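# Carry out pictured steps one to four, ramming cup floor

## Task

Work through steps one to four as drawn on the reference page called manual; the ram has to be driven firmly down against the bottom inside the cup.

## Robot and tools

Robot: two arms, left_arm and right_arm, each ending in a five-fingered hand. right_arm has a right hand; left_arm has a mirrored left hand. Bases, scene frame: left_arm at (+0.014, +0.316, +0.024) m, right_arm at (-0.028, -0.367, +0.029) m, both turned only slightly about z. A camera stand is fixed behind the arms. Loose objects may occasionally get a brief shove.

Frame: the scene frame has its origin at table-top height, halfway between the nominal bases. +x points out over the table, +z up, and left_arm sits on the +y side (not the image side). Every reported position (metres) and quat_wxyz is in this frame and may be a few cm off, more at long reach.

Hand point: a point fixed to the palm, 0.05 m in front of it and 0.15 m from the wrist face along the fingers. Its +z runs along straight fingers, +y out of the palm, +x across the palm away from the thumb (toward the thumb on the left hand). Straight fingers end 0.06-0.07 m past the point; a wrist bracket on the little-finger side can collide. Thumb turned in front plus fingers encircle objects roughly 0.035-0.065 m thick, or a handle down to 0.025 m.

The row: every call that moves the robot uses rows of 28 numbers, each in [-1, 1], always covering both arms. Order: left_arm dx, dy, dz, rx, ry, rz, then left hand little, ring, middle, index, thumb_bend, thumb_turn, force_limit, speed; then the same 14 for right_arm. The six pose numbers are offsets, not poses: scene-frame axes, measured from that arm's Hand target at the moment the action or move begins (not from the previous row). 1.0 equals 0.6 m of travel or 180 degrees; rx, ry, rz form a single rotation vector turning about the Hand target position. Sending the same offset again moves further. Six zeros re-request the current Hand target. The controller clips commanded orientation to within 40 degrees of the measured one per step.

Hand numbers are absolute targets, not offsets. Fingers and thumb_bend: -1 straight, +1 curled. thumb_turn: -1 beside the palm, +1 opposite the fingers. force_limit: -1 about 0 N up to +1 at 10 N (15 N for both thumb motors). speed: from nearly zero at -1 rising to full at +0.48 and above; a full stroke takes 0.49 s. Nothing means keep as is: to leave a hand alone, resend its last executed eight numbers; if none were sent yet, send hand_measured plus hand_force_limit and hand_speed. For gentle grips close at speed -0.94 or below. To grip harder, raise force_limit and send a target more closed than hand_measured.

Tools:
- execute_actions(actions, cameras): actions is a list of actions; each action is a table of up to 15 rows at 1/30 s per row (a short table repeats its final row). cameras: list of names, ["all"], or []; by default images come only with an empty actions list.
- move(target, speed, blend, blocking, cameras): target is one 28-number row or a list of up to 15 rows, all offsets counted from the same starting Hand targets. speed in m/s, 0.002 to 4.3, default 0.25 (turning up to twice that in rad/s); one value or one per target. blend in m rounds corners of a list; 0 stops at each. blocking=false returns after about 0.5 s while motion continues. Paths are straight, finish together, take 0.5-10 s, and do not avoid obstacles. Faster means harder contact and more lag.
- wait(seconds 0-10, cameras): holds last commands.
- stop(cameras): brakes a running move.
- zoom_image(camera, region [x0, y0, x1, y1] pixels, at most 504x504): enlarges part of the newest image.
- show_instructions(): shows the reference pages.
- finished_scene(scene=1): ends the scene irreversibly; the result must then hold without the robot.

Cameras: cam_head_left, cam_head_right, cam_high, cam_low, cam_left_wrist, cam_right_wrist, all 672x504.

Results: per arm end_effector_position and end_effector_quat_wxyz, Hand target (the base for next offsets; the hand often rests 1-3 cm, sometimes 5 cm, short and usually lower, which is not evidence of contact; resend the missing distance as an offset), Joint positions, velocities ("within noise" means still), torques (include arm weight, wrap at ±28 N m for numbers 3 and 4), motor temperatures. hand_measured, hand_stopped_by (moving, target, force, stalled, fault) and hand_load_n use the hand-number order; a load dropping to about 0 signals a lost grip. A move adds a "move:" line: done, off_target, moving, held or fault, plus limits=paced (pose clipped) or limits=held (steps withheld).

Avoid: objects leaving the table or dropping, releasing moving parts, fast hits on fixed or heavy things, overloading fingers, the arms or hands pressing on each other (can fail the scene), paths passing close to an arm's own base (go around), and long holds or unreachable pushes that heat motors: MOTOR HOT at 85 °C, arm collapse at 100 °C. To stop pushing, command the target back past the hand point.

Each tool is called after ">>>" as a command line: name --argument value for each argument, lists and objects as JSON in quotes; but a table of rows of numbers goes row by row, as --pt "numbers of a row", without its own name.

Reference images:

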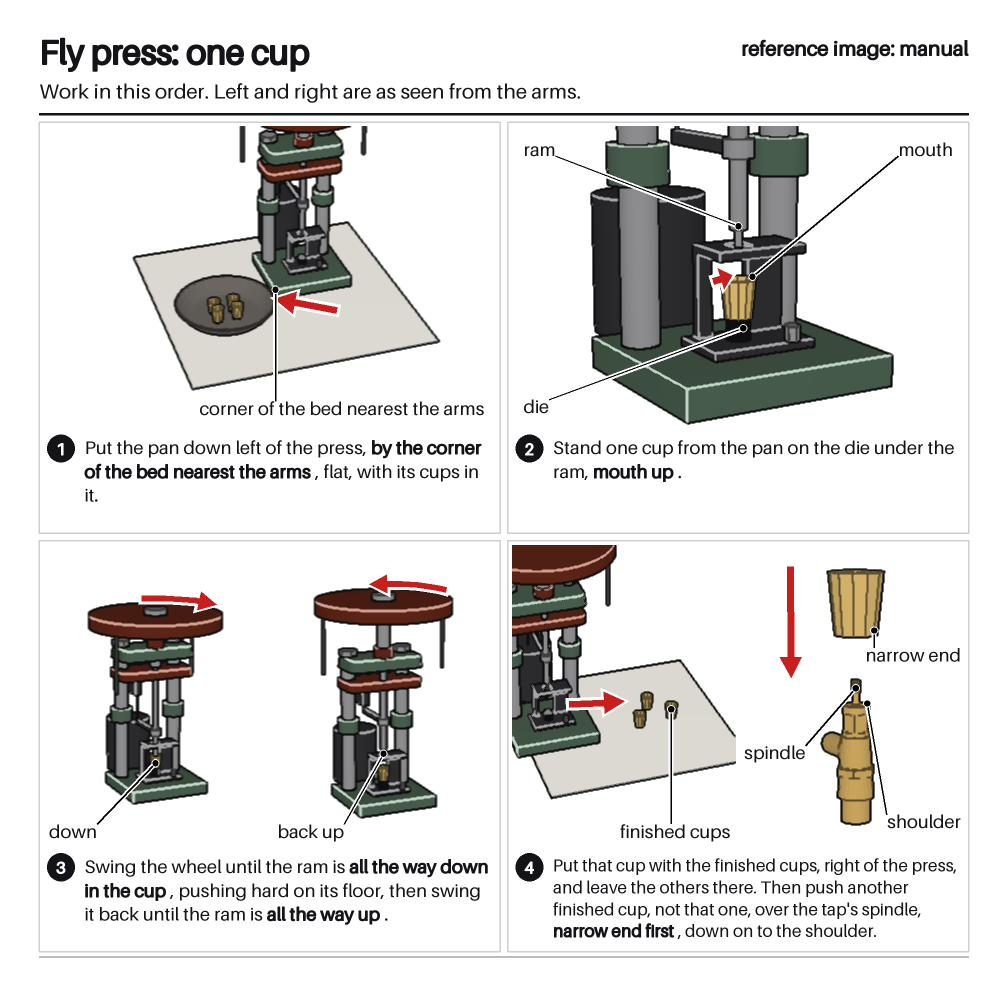

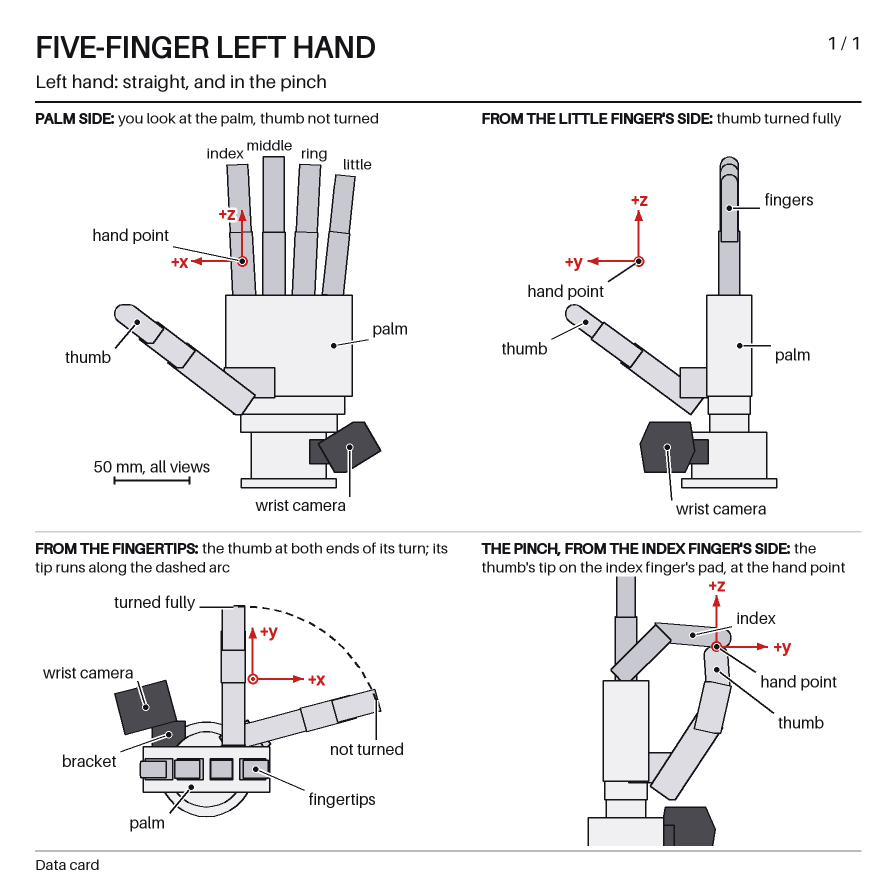

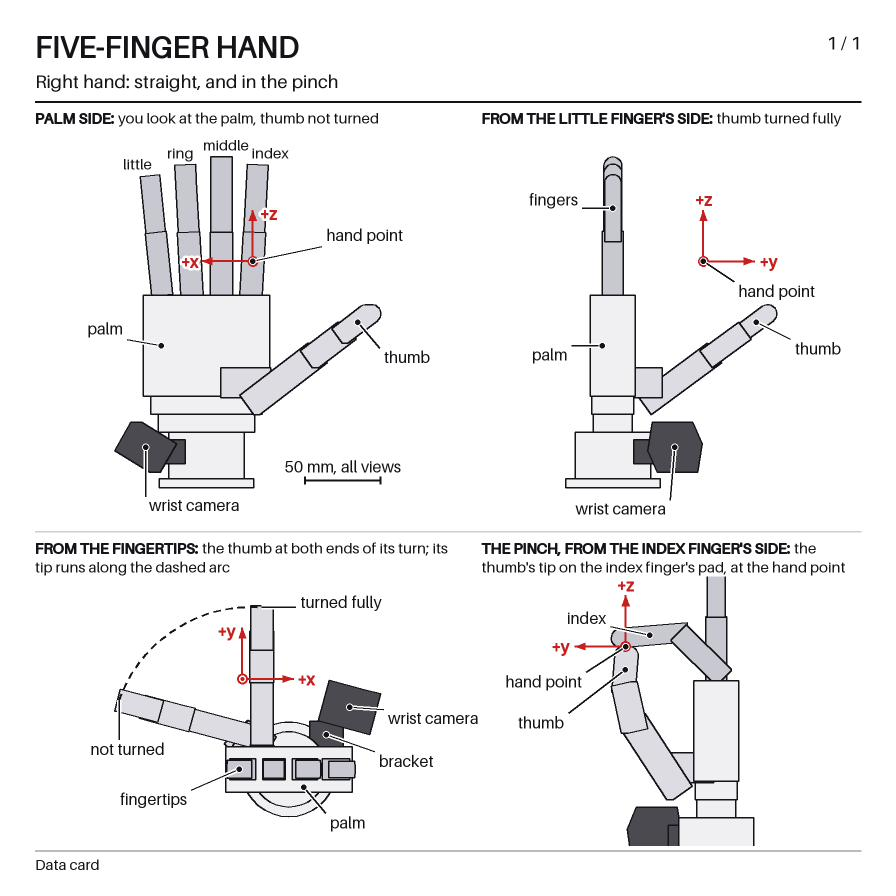

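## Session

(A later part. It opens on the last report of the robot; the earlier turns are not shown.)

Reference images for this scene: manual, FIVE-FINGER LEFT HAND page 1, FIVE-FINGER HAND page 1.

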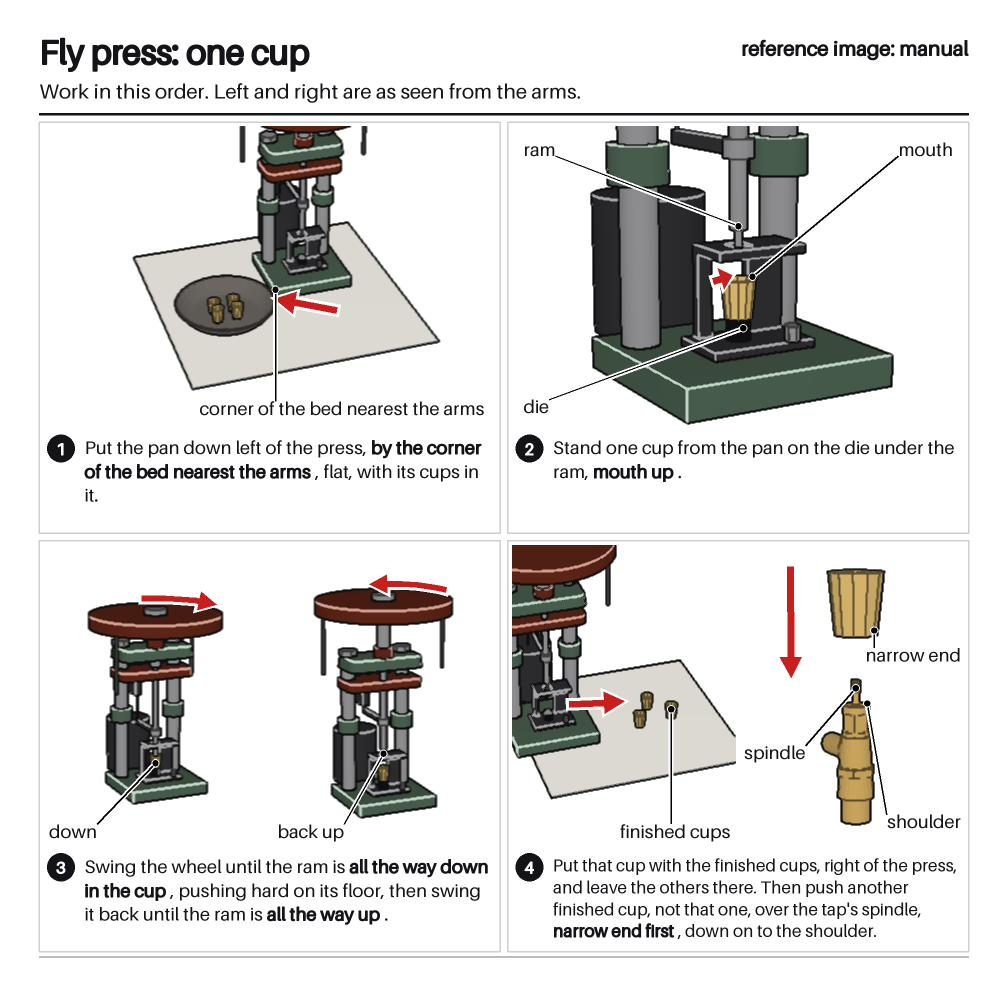

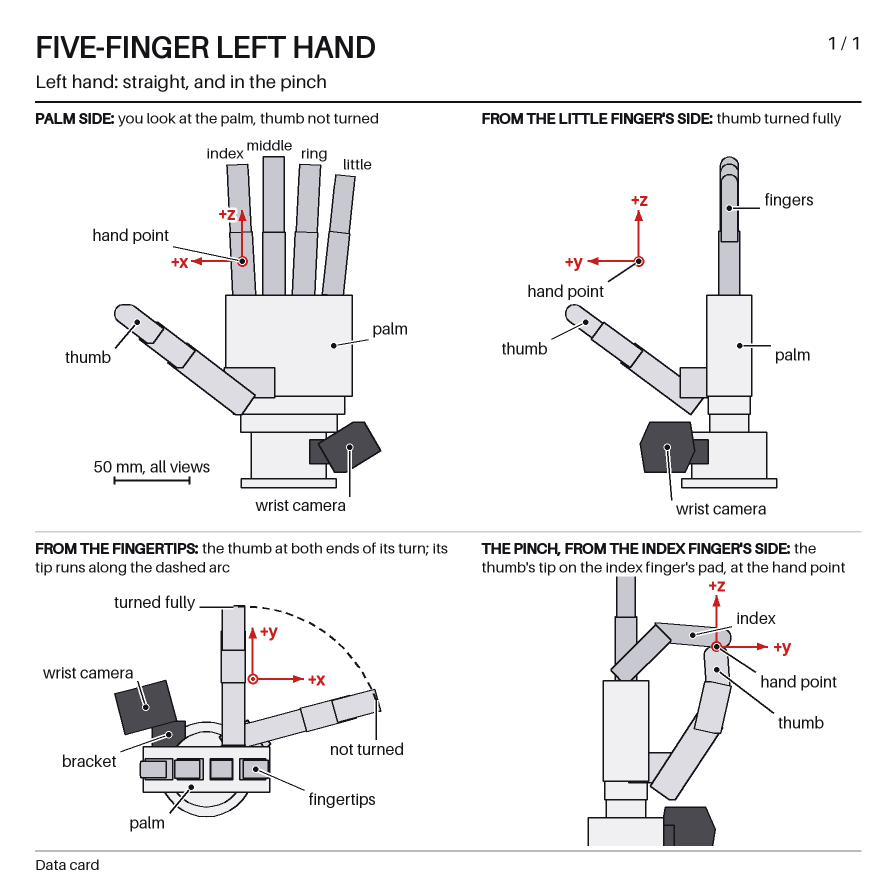

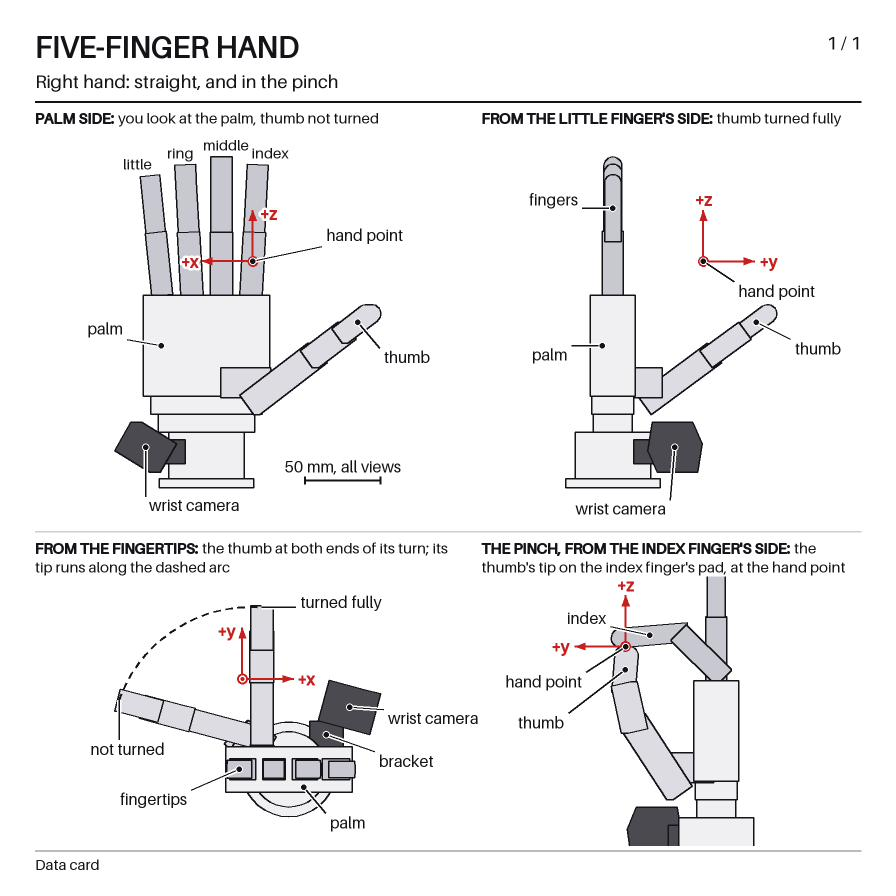

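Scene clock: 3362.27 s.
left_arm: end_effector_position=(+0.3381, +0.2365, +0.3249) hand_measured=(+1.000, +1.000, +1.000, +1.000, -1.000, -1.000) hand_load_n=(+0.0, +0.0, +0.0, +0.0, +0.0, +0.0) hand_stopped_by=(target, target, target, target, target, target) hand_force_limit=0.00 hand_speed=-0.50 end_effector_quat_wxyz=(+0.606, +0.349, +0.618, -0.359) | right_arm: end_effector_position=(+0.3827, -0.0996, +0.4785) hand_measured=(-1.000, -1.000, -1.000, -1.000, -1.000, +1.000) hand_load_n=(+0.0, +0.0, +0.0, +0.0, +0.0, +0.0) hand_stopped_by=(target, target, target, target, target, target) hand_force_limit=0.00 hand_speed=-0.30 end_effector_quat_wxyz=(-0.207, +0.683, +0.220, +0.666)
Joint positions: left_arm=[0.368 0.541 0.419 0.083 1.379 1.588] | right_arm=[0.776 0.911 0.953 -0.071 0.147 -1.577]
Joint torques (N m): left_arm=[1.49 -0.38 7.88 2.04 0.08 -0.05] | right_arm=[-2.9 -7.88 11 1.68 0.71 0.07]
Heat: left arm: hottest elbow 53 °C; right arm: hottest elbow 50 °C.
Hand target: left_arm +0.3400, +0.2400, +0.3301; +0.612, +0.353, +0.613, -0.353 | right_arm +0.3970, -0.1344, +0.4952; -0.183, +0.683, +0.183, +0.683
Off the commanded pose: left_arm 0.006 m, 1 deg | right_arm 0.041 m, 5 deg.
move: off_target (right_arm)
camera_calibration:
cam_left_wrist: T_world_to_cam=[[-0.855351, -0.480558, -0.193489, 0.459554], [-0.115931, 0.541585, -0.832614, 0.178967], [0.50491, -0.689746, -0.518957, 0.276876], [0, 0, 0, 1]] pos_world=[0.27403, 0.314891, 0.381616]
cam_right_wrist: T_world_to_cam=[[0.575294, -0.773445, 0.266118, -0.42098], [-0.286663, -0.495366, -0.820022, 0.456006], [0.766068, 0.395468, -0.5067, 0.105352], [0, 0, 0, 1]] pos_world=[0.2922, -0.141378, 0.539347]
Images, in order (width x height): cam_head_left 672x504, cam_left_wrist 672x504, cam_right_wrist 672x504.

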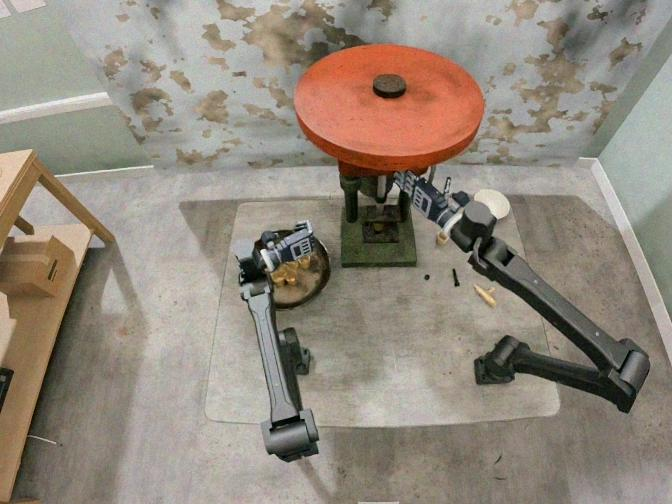

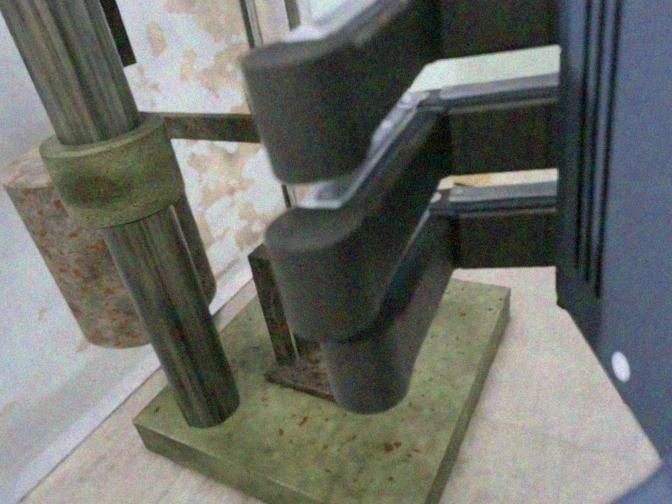

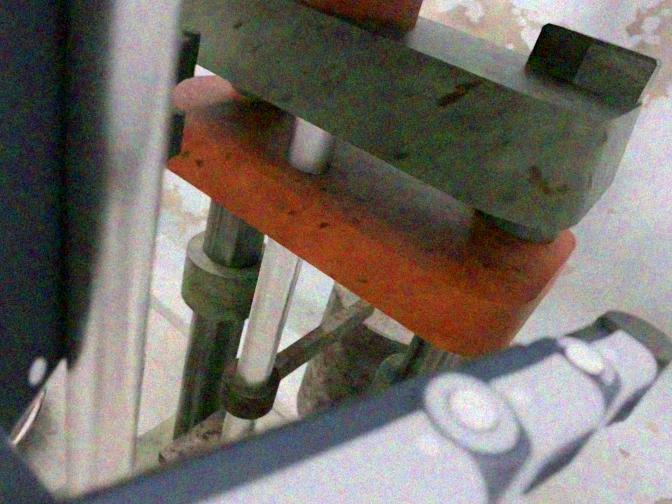

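>>> move --pt "0 0 0 0 0 0 1 1 1 1 -1 -1 0.0 -0.5 0.0928 -0.0487 0.0167 0 0 0.1111 -1 -1 -1 -1 -1 1.0 0.0 -0.3" --pt "0 0 0 0 0 0 1 1 1 1 -1 -1 0.0 -0.5 0.2083 -0.0627 0.0333 0 0 0.2333 -1 -1 -1 -1 -1 1.0 0.0 -0.3" --speed 0.06 --blend '[0.015,0]' --cameras '["cam_right_wrist","cam_left_wrist","cam_head_left","cam_low"]'

Scene clock: 3377.33 s.
left_arm: end_effector_position=(+0.3381, +0.2365, +0.3249) hand_measured=(+1.000, +1.000, +1.000, +1.000, -1.000, -1.000) hand_load_n=(+0.0, +0.0, +0.0, +0.0, +0.0, +0.0) hand_stopped_by=(target, target, target, target, target, target) hand_force_limit=0.00 hand_speed=-0.50 end_effector_quat_wxyz=(+0.606, +0.349, +0.618, -0.359) | right_arm: end_effector_position=(+0.4908, -0.1553, +0.5015) hand_measured=(-1.000, -1.000, -1.000, -1.000, -1.000, +1.000) hand_load_n=(+0.0, +0.0, +0.0, +0.0, +0.0, +0.5) hand_stopped_by=(target, target, target, target, target, target) hand_force_limit=0.00 hand_speed=-0.30 end_effector_quat_wxyz=(-0.434, +0.566, +0.431, +0.553)
Joint positions: left_arm=[0.368 0.541 0.419 0.083 1.379 1.588] | right_arm=[0.112 1.225 1.224 -0.036 -1.221 -1.589]
Joint torques (N m): left_arm=[1.49 -0.32 7.88 2.06 0.08 -0.06] | right_arm=[-0.79 -6.83 14.11 2.47 0.8 0.2]
Heat: left arm: hottest elbow 52 °C; right arm: hottest elbow 51 °C.
Hand target: left_arm +0.3400, +0.2400, +0.3301; +0.612, +0.353, +0.613, -0.353 | right_arm +0.5220, -0.1720, +0.5151; -0.416, +0.572, +0.416, +0.572
Off the commanded pose: left_arm 0.006 m, 1 deg | right_arm 0.038 m, 4 deg.
move: off_target (right_arm)
camera_calibration:
cam_left_wrist: T_world_to_cam=[[-0.855351, -0.480558, -0.193489, 0.459554], [-0.115931, 0.541585, -0.832614, 0.178967], [0.50491, -0.689746, -0.518957, 0.276876], [0, 0, 0, 1]] pos_world=[0.27403, 0.314891, 0.381616]
cam_right_wrist: T_world_to_cam=[[0.944508, -0.222873, 0.241315, -0.615625], [0.0845207, -0.545001, -0.834165, 0.29554], [0.317429, 0.808271, -0.49592, 0.33508], [0, 0, 0, 1]] pos_world=[0.450119, -0.246972, 0.561261]
Images, in order (width x height): cam_head_left 672x504, cam_low 672x504, cam_left_wrist 672x504, cam_right_wrist 672x504.

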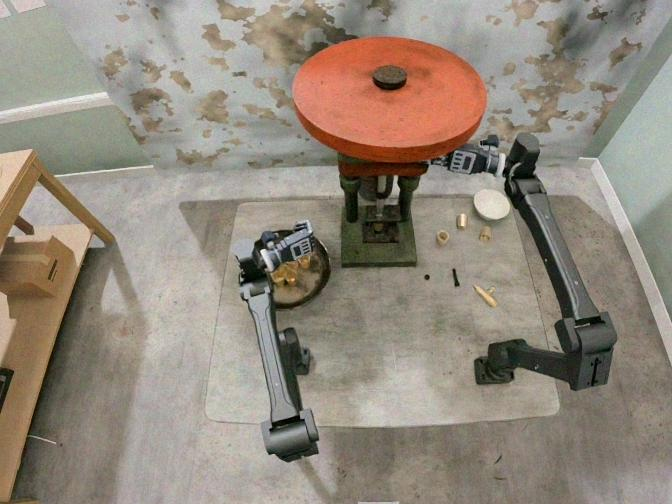

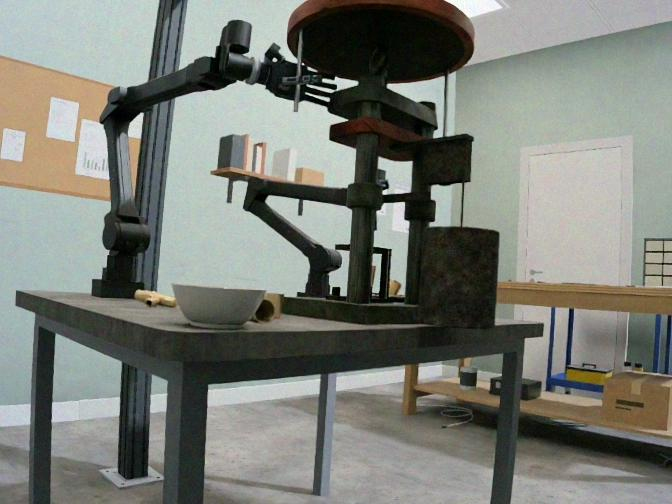

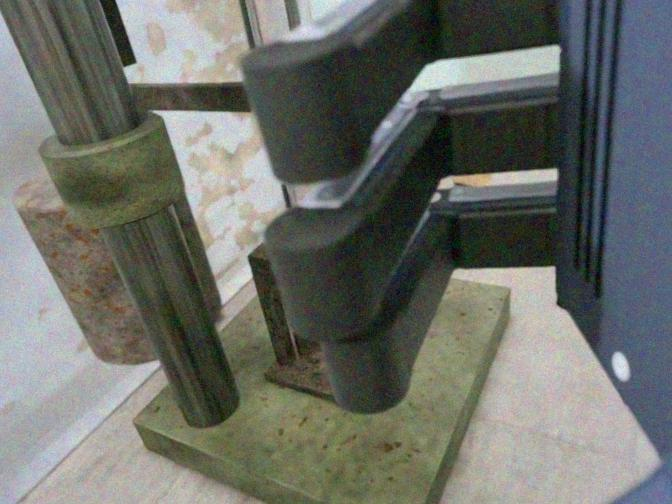

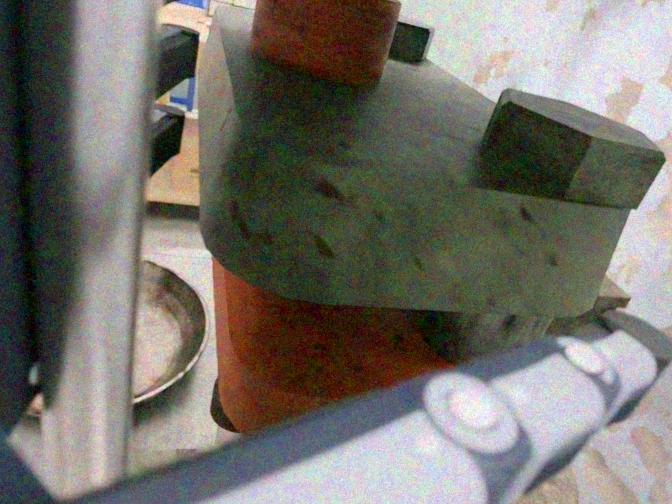

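>>> move --pt "0 0 0 0 0 0 1 1 1 1 -1 -1 0.0 -0.5 0.04 -0.005 0 0 0 0.02 -1 -1 -1 -1 -1 1.0 0.0 -0.3" --speed 0.04 --cameras '["cam_right_wrist","cam_head_left","cam_low","cam_head_right"]'

>>> zoom_image --camera "cam_head_left" --region '[340, 40, 500, 190]'

>>> zoom_image --camera "cam_low" --region '[240, 0, 400, 140]'

Scene clock: 3385.70 s.
left_arm: end_effector_position=(+0.3381, +0.2365, +0.3249) hand_measured=(+1.000, +1.000, +1.000, +1.000, -1.000, -1.000) hand_load_n=(+0.0, +0.0, +0.0, +0.0, +0.0, +0.0) hand_stopped_by=(target, target, target, target, target, target) hand_force_limit=0.00 hand_speed=-0.50 end_effector_quat_wxyz=(+0.606, +0.349, +0.618, -0.359) | right_arm: end_effector_position=(+0.5091, -0.1558, +0.5044) hand_measured=(-1.000, -1.000, -1.000, -1.000, -1.000, +1.000) hand_load_n=(+0.0, +0.0, -0.5, +0.5, +0.0, +0.5) hand_stopped_by=(target, target, target, target, target, target) hand_force_limit=0.00 hand_speed=-0.30 end_effector_quat_wxyz=(-0.459, +0.550, +0.449, +0.534)
Joint positions: left_arm=[0.368 0.541 0.419 0.083 1.379 1.588] | right_arm=[0.086 1.308 1.303 -0.026 -1.325 -1.575]
Joint torques (N m): left_arm=[1.38 -0.5 7.87 2.03 0.08 -0.05] | right_arm=[-0.67 -7.53 14.09 2.26 1.42 0.12]
Heat: left arm: hottest elbow 52 °C; right arm: hottest elbow 53 °C.
Hand target: left_arm +0.3400, +0.2400, +0.3301; +0.612, +0.353, +0.613, -0.353 | right_arm +0.5460, -0.1750, +0.5151; -0.433, +0.559, +0.433, +0.559
Off the commanded pose: left_arm 0.006 m, 1 deg | right_arm 0.043 m, 5 deg.
move: off_target (right_arm)
camera_calibration:
cam_right_wrist: T_world_to_cam=[[0.961244, -0.150094, 0.23126, -0.625859], [0.118846, -0.531291, -0.838812, 0.283092], [0.248767, 0.833787, -0.492863, 0.368597], [0, 0, 0, 1]] pos_world=[0.476264, -0.250865, 0.563865]
Images, in order (width x height): cam_head_left 672x504, cam_head_right 672x504, cam_low 672x504, cam_right_wrist 672x504.

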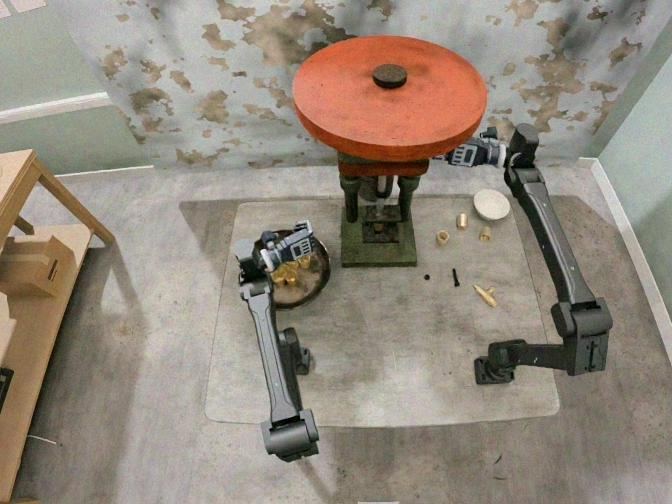

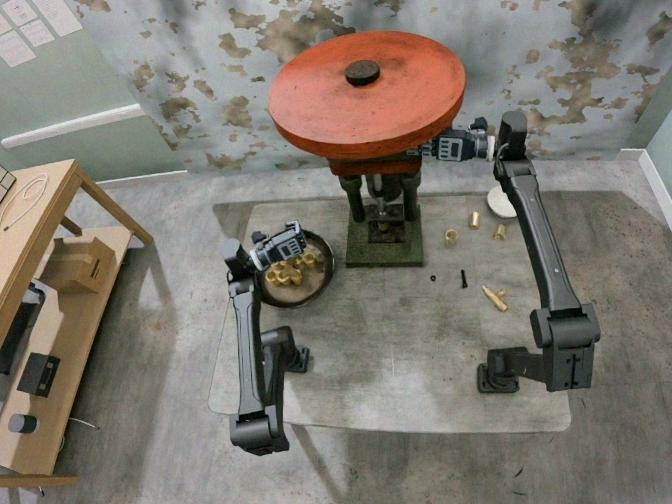

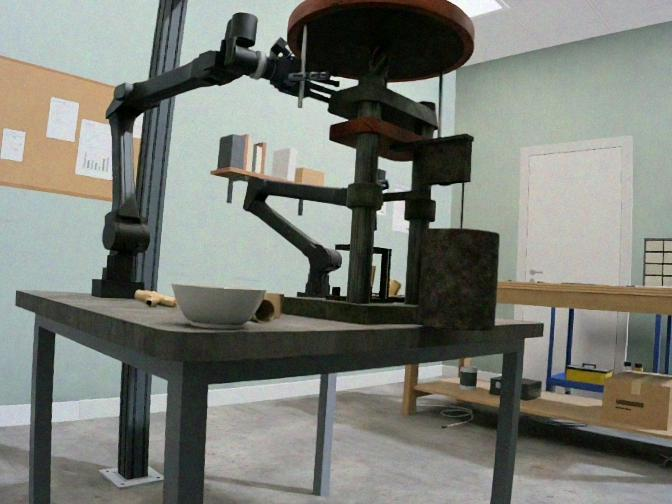

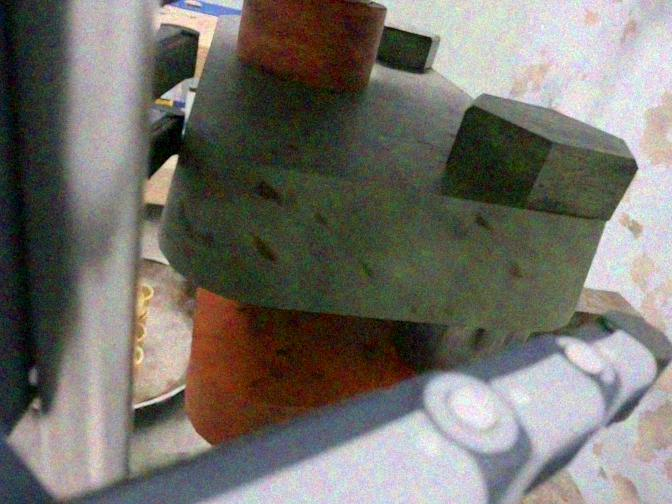

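Scaled by 3.150.

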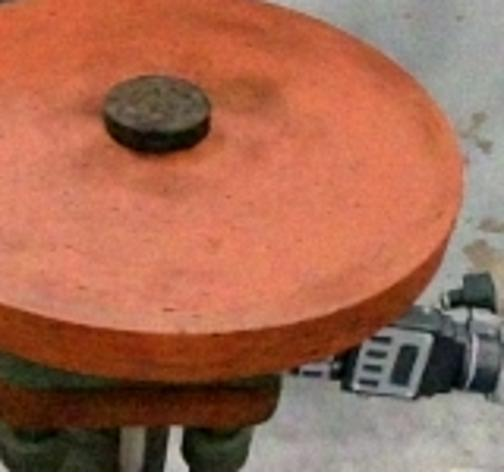

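Scaled by 3.150.

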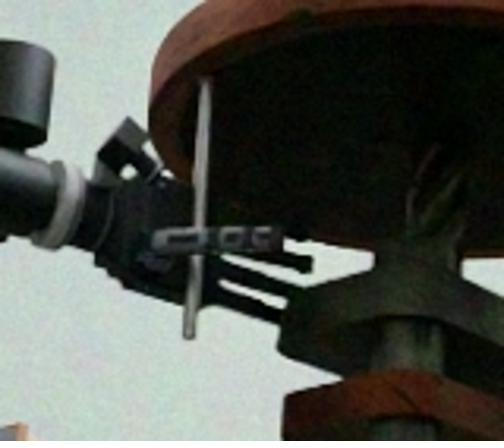

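>>> move --pt "0 0 0 0 0 0 1 1 1 1 -1 -1 0.0 -0.5 0.045 -0.0 0.01 0 0 0.04 -1 -1 -1 -1 -1 1.0 0.0 -0.3" --speed 0.04 --cameras '["cam_right_wrist","cam_head_left","cam_low"]'

>>> zoom_image --camera "cam_head_left" --region '[340, 40, 500, 190]'

>>> zoom_image --camera "cam_low" --region '[240, 0, 400, 140]'

Scene clock: 3401.00 s.
left_arm: end_effector_position=(+0.3381, +0.2365, +0.3249) hand_measured=(+1.000, +1.000, +1.000, +1.000, -1.000, -1.000) hand_load_n=(+0.0, +0.0, +0.0, +0.0, -0.5, +0.0) hand_stopped_by=(target, target, target, target, target, target) hand_force_limit=0.00 hand_speed=-0.50 end_effector_quat_wxyz=(+0.606, +0.349, +0.618, -0.359) | right_arm: end_effector_position=(+0.5166, -0.1506, +0.5085) hand_measured=(-1.000, -1.000, -1.000, -1.000, -1.000, +1.000) hand_load_n=(+0.0, +0.0, +0.0, +0.0, +0.5, +0.5) hand_stopped_by=(target, target, target, target, target, target) hand_force_limit=0.00 hand_speed=-0.30 end_effector_quat_wxyz=(+0.494, -0.505, -0.496, -0.505)
Joint positions: left_arm=[0.368 0.541 0.419 0.083 1.379 1.588] | right_arm=[0.066 1.4 1.395 -0.026 -1.502 -1.605]
Joint torques (N m): left_arm=[1.49 -0.38 7.88 2.04 0.08 -0.05] | right_arm=[-1.49 -6.83 17.39 1.51 2.25 0.34]
Motor temperatures (°C): left_arm=[30 28 51 28 32 28] | right_arm=[25 29 55 30 30 29]
Heat: left arm: hottest elbow 51 °C; right arm: hottest elbow 55 °C.
Hand target: left_arm +0.3400, +0.2400, +0.3301; +0.612, +0.353, +0.613, -0.353 | right_arm +0.5730, -0.1750, +0.5211; +0.468, -0.530, -0.468, -0.530
Off the commanded pose: left_arm 0.006 m, 1 deg | right_arm 0.063 m, 6 deg.
move: off_target (right_arm)
camera_calibration:
cam_right_wrist: T_world_to_cam=[[0.965947, 0.000331669, 0.258739, -0.627007], [0.223919, -0.502114, -0.835309, 0.236868], [0.12964, 0.864801, -0.48509, 0.426685], [0, 0, 0, 1]] pos_world=[0.497301, -0.249855, 0.56707]
Images, in order (width x height): cam_head_left 672x504, cam_low 672x504, cam_right_wrist 672x504.

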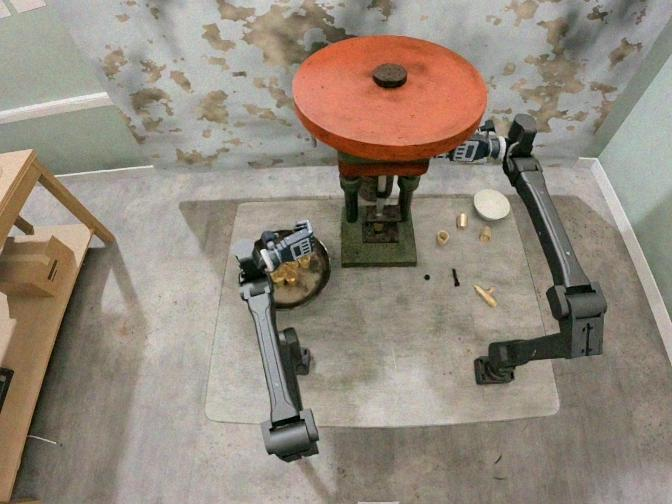

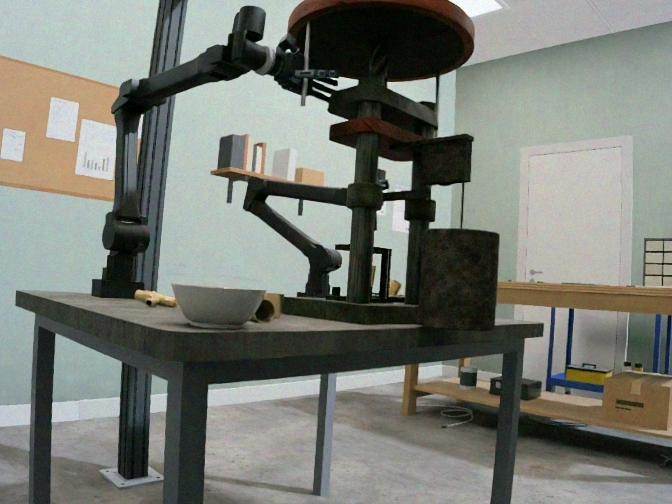

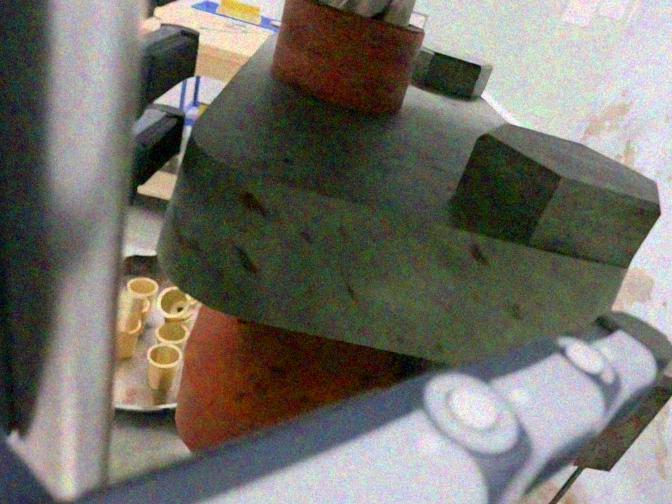

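Scaled by 3.150.

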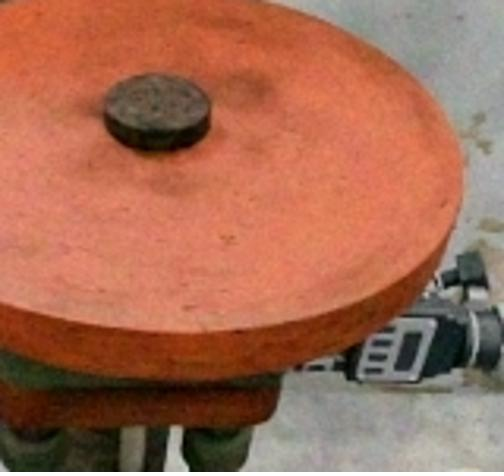

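Scaled by 3.150.

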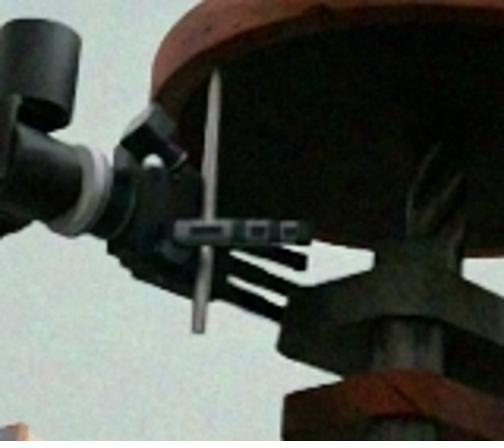

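>>> move --pt "0 0 0 0 0 0 1 1 1 1 -1 -1 0.0 -0.5 0.05 -0.0 0.0 0 0 -0.06 -1 -1 -1 -1 -1 1.0 0.0 -0.3" --speed 0.04 --cameras '["cam_head_left","cam_low"]'

>>> zoom_image --camera "cam_low" --region '[240, 0, 400, 140]'

>>> zoom_image --camera "cam_head_left" --region '[340, 40, 500, 190]'

Scene clock: 3412.90 s.
left_arm: end_effector_position=(+0.3381, +0.2365, +0.3249) hand_measured=(+1.000, +1.000, +1.000, +1.000, -1.000, -1.000) hand_load_n=(+0.0, +0.0, +0.0, +0.0, +0.0, +0.0) hand_stopped_by=(target, target, target, target, target, target) hand_force_limit=0.00 hand_speed=-0.50 end_effector_quat_wxyz=(+0.606, +0.349, +0.618, -0.359) | right_arm: end_effector_position=(+0.5173, -0.1510, +0.5093) hand_measured=(-1.000, -1.000, -1.000, -1.000, -1.000, +1.000) hand_load_n=(+0.0, +0.0, +0.0, +0.0, +0.0, +0.5) hand_stopped_by=(target, target, target, target, target, target) hand_force_limit=0.00 hand_speed=-0.30 end_effector_quat_wxyz=(+0.492, -0.506, -0.495, -0.507)
Joint positions: left_arm=[0.368 0.541 0.419 0.083 1.379 1.588] | right_arm=[0.066 1.399 1.395 -0.028 -1.496 -1.608]
Joint torques (N m): left_arm=[1.38 -0.44 7.9 2.02 0.08 -0.05] | right_arm=[0.03 -8.41 15.12 1.43 5.01 0.31]
Motor temperatures (°C): left_arm=[30 28 51 28 32 28] | right_arm=[25 29 54 30 39 29]
Heat: left arm: hottest elbow 51 °C; right arm: hottest elbow 54 °C.
Hand target: left_arm +0.3400, +0.2400, +0.3301; +0.612, +0.353, +0.613, -0.353 | right_arm +0.6030, -0.1750, +0.5211; +0.416, -0.572, -0.416, -0.572
Off the commanded pose: left_arm 0.006 m, 1 deg | right_arm 0.090 m, 17 deg.
move: off_target (right_arm)
Images, in order (width x height): cam_head_left 672x504, cam_low 672x504.

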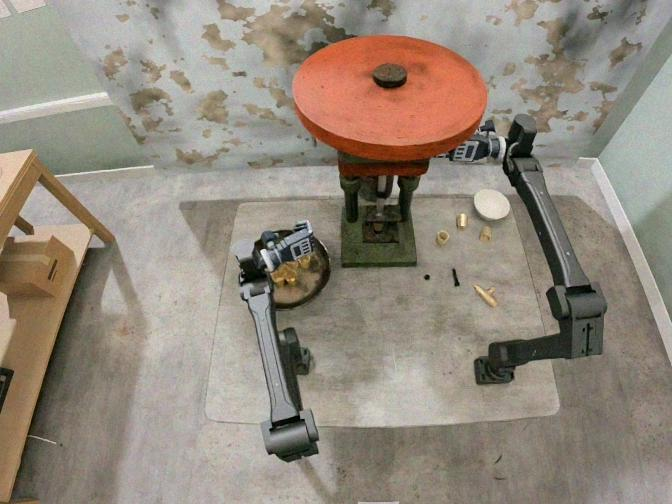

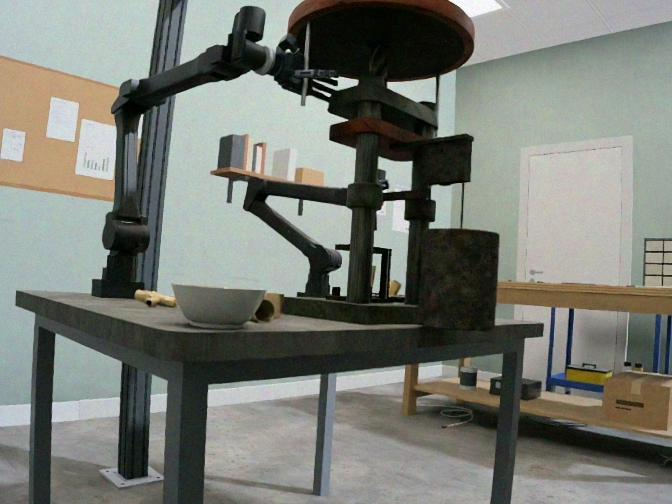

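Scaled by 3.150.

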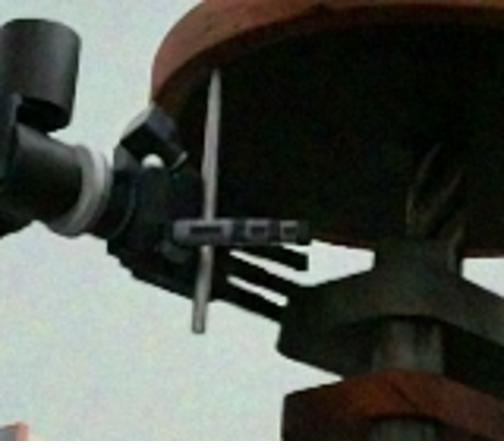

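Scaled by 3.150.

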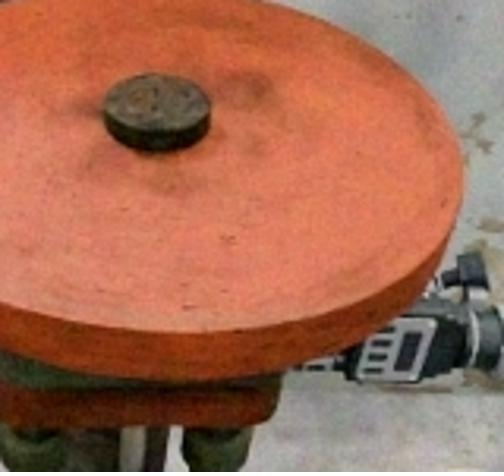

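>>> move --pt "0 0 0 0 0 0 1 1 1 1 -1 -1 0.0 -0.5 -0.1383 0.0333 0.0 0 0 0.072 -1 -1 -1 -1 -1 1.0 0.0 -0.3" --pt "0 0 0 0 0 0 1 1 1 1 -1 -1 0.0 -0.5 -0.1467 -0.1167 0.0 0 0 0.072 -1 -1 -1 -1 -1 1.0 0.0 -0.3" --pt "0 0 0 0 0 0 1 1 1 1 -1 -1 0.0 -0.5 -0.3667 -0.1333 -0.0333 0 0 0.0 -1 -1 -1 -1 -1 1.0 0.0 -0.3" --speed '[0.05,0.06,0.12]' --blend '[0,0.02,0]' --cameras '["cam_head_left","cam_low","cam_head_right","cam_right_wrist"]'

>>> zoom_image --camera "cam_head_left" --region '[340, 40, 500, 190]'

Scene clock: 3430.47 s.
left_arm: end_effector_position=(+0.3381, +0.2365, +0.3249) hand_measured=(+1.000, +1.000, +1.000, +1.000, -1.000, -1.000) hand_load_n=(+0.0, +0.0, +0.0, +0.0, +0.0, +0.0) hand_stopped_by=(target, target, target, target, target, target) hand_force_limit=0.00 hand_speed=-0.50 end_effector_quat_wxyz=(+0.606, +0.349, +0.618, -0.359) | right_arm: end_effector_position=(+0.3824, -0.2476, +0.4967) hand_measured=(-1.000, -1.000, -1.000, -1.000, -1.000, +1.000) hand_load_n=(+0.0, +0.0, +0.5, +0.0, +0.0, +0.0) hand_stopped_by=(target, target, target, target, target, target) hand_force_limit=0.00 hand_speed=-0.30 end_effector_quat_wxyz=(-0.421, +0.565, +0.426, +0.568)
Joint positions: left_arm=[0.368 0.541 0.419 0.083 1.379 1.588] | right_arm=[-0.149 0.918 0.985 -0.066 -1.45 -1.578]
Joint torques (N m): left_arm=[1.49 -0.38 7.87 2.04 0.08 -0.06] | right_arm=[0.38 -6.59 9.61 0.64 0.09 0.24]
Motor temperatures (°C): left_arm=[30 28 50 28 31 28] | right_arm=[25 29 53 29 54 29]
Heat: left arm: hottest elbow 50 °C; right arm: hottest wrist yaw 54 °C.
Hand target: left_arm +0.3400, +0.2400, +0.3301; +0.612, +0.353, +0.613, -0.353 | right_arm +0.3829, -0.2550, +0.5012; -0.416, +0.572, +0.416, +0.572
Off the commanded pose: left_arm 0.006 m, 1 deg | right_arm 0.009 m, 2 deg.
move: done
camera_calibration:
cam_right_wrist: T_world_to_cam=[[0.930128, -0.254586, 0.264664, -0.546607], [0.0889675, -0.543012, -0.834999, 0.249677], [0.356295, 0.800203, -0.482421, 0.41815], [0, 0, 0, 1]] pos_world=[0.337217, -0.338185, 0.554872]
Images, in order (width x height): cam_head_left 672x504, cam_head_right 672x504, cam_low 672x504, cam_right_wrist 672x504.

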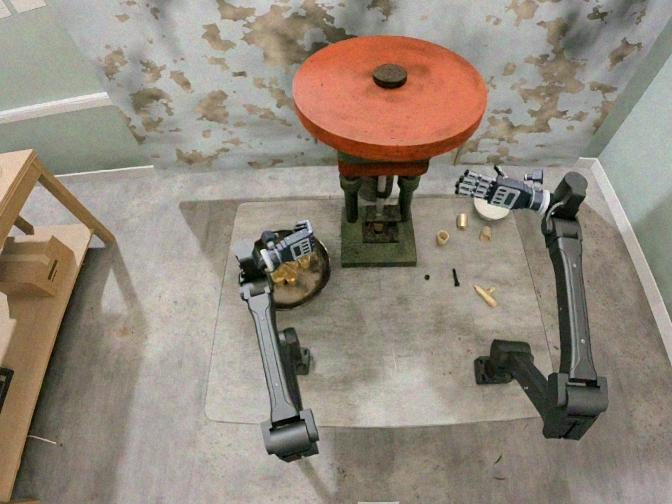

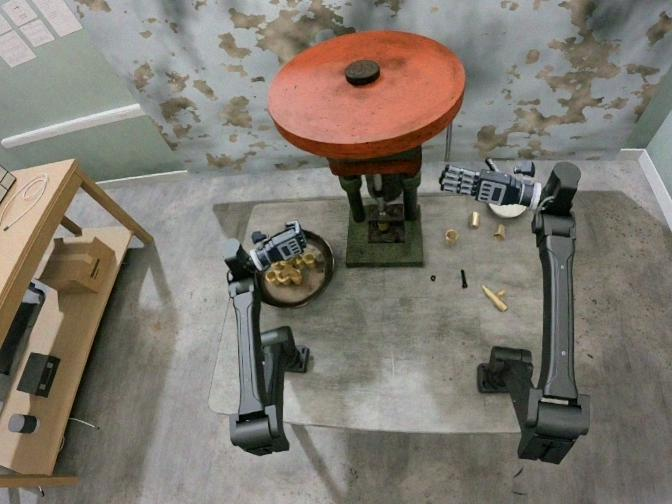

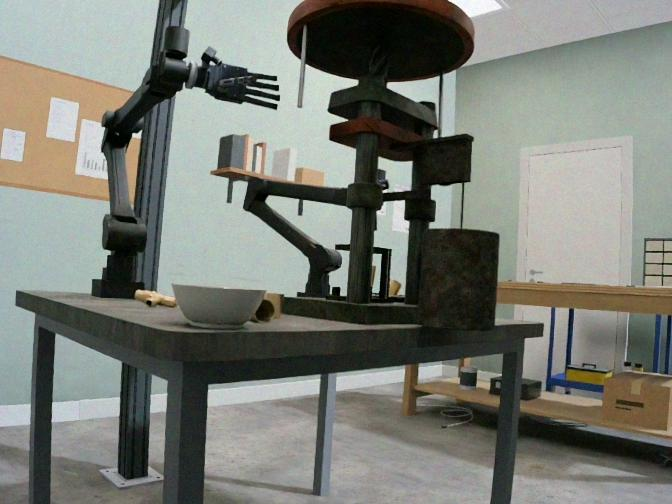

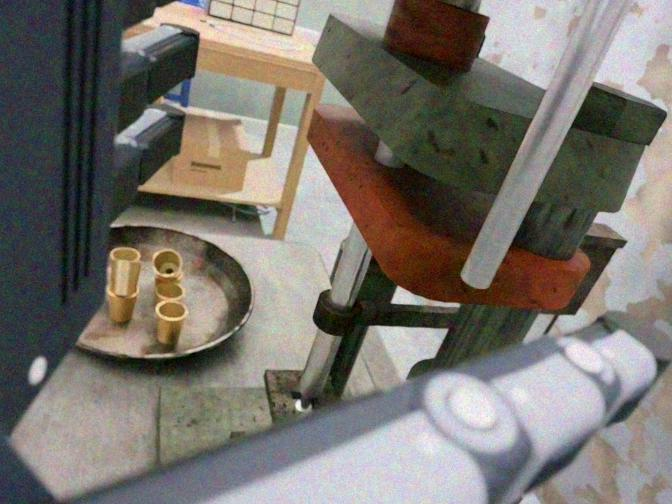

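Scaled by 3.150.

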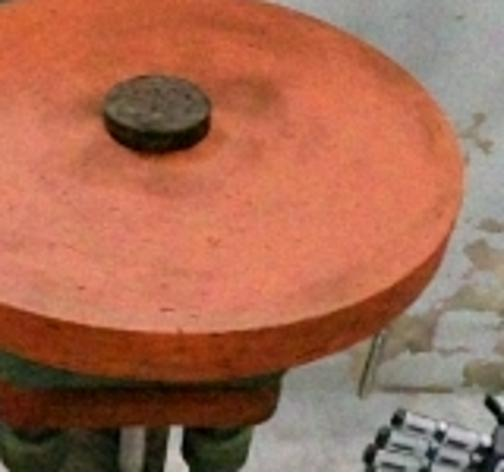

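>>> zoom_image --camera "cam_low" --region '[240, 0, 400, 140]'

>>> zoom_image --camera "cam_right_wrist" --region '[230, 300, 400, 460]'

Scaled by 3.150.

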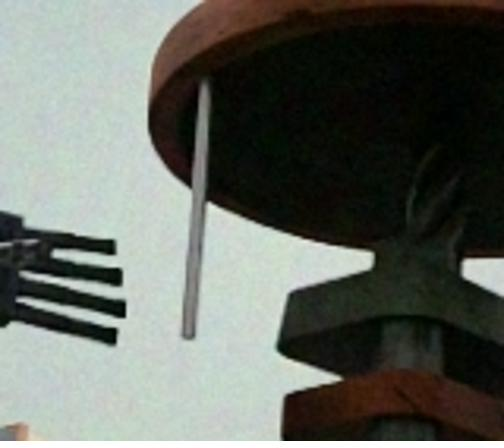

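Scaled by 2.965.

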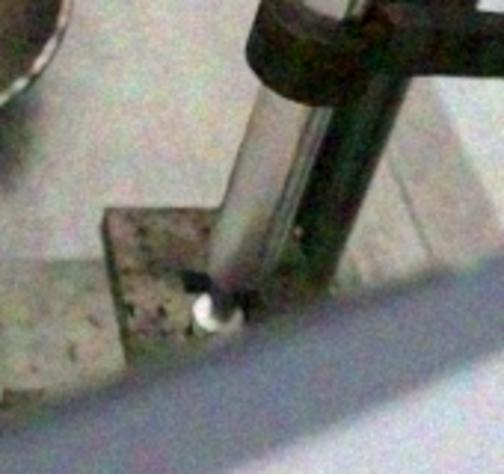

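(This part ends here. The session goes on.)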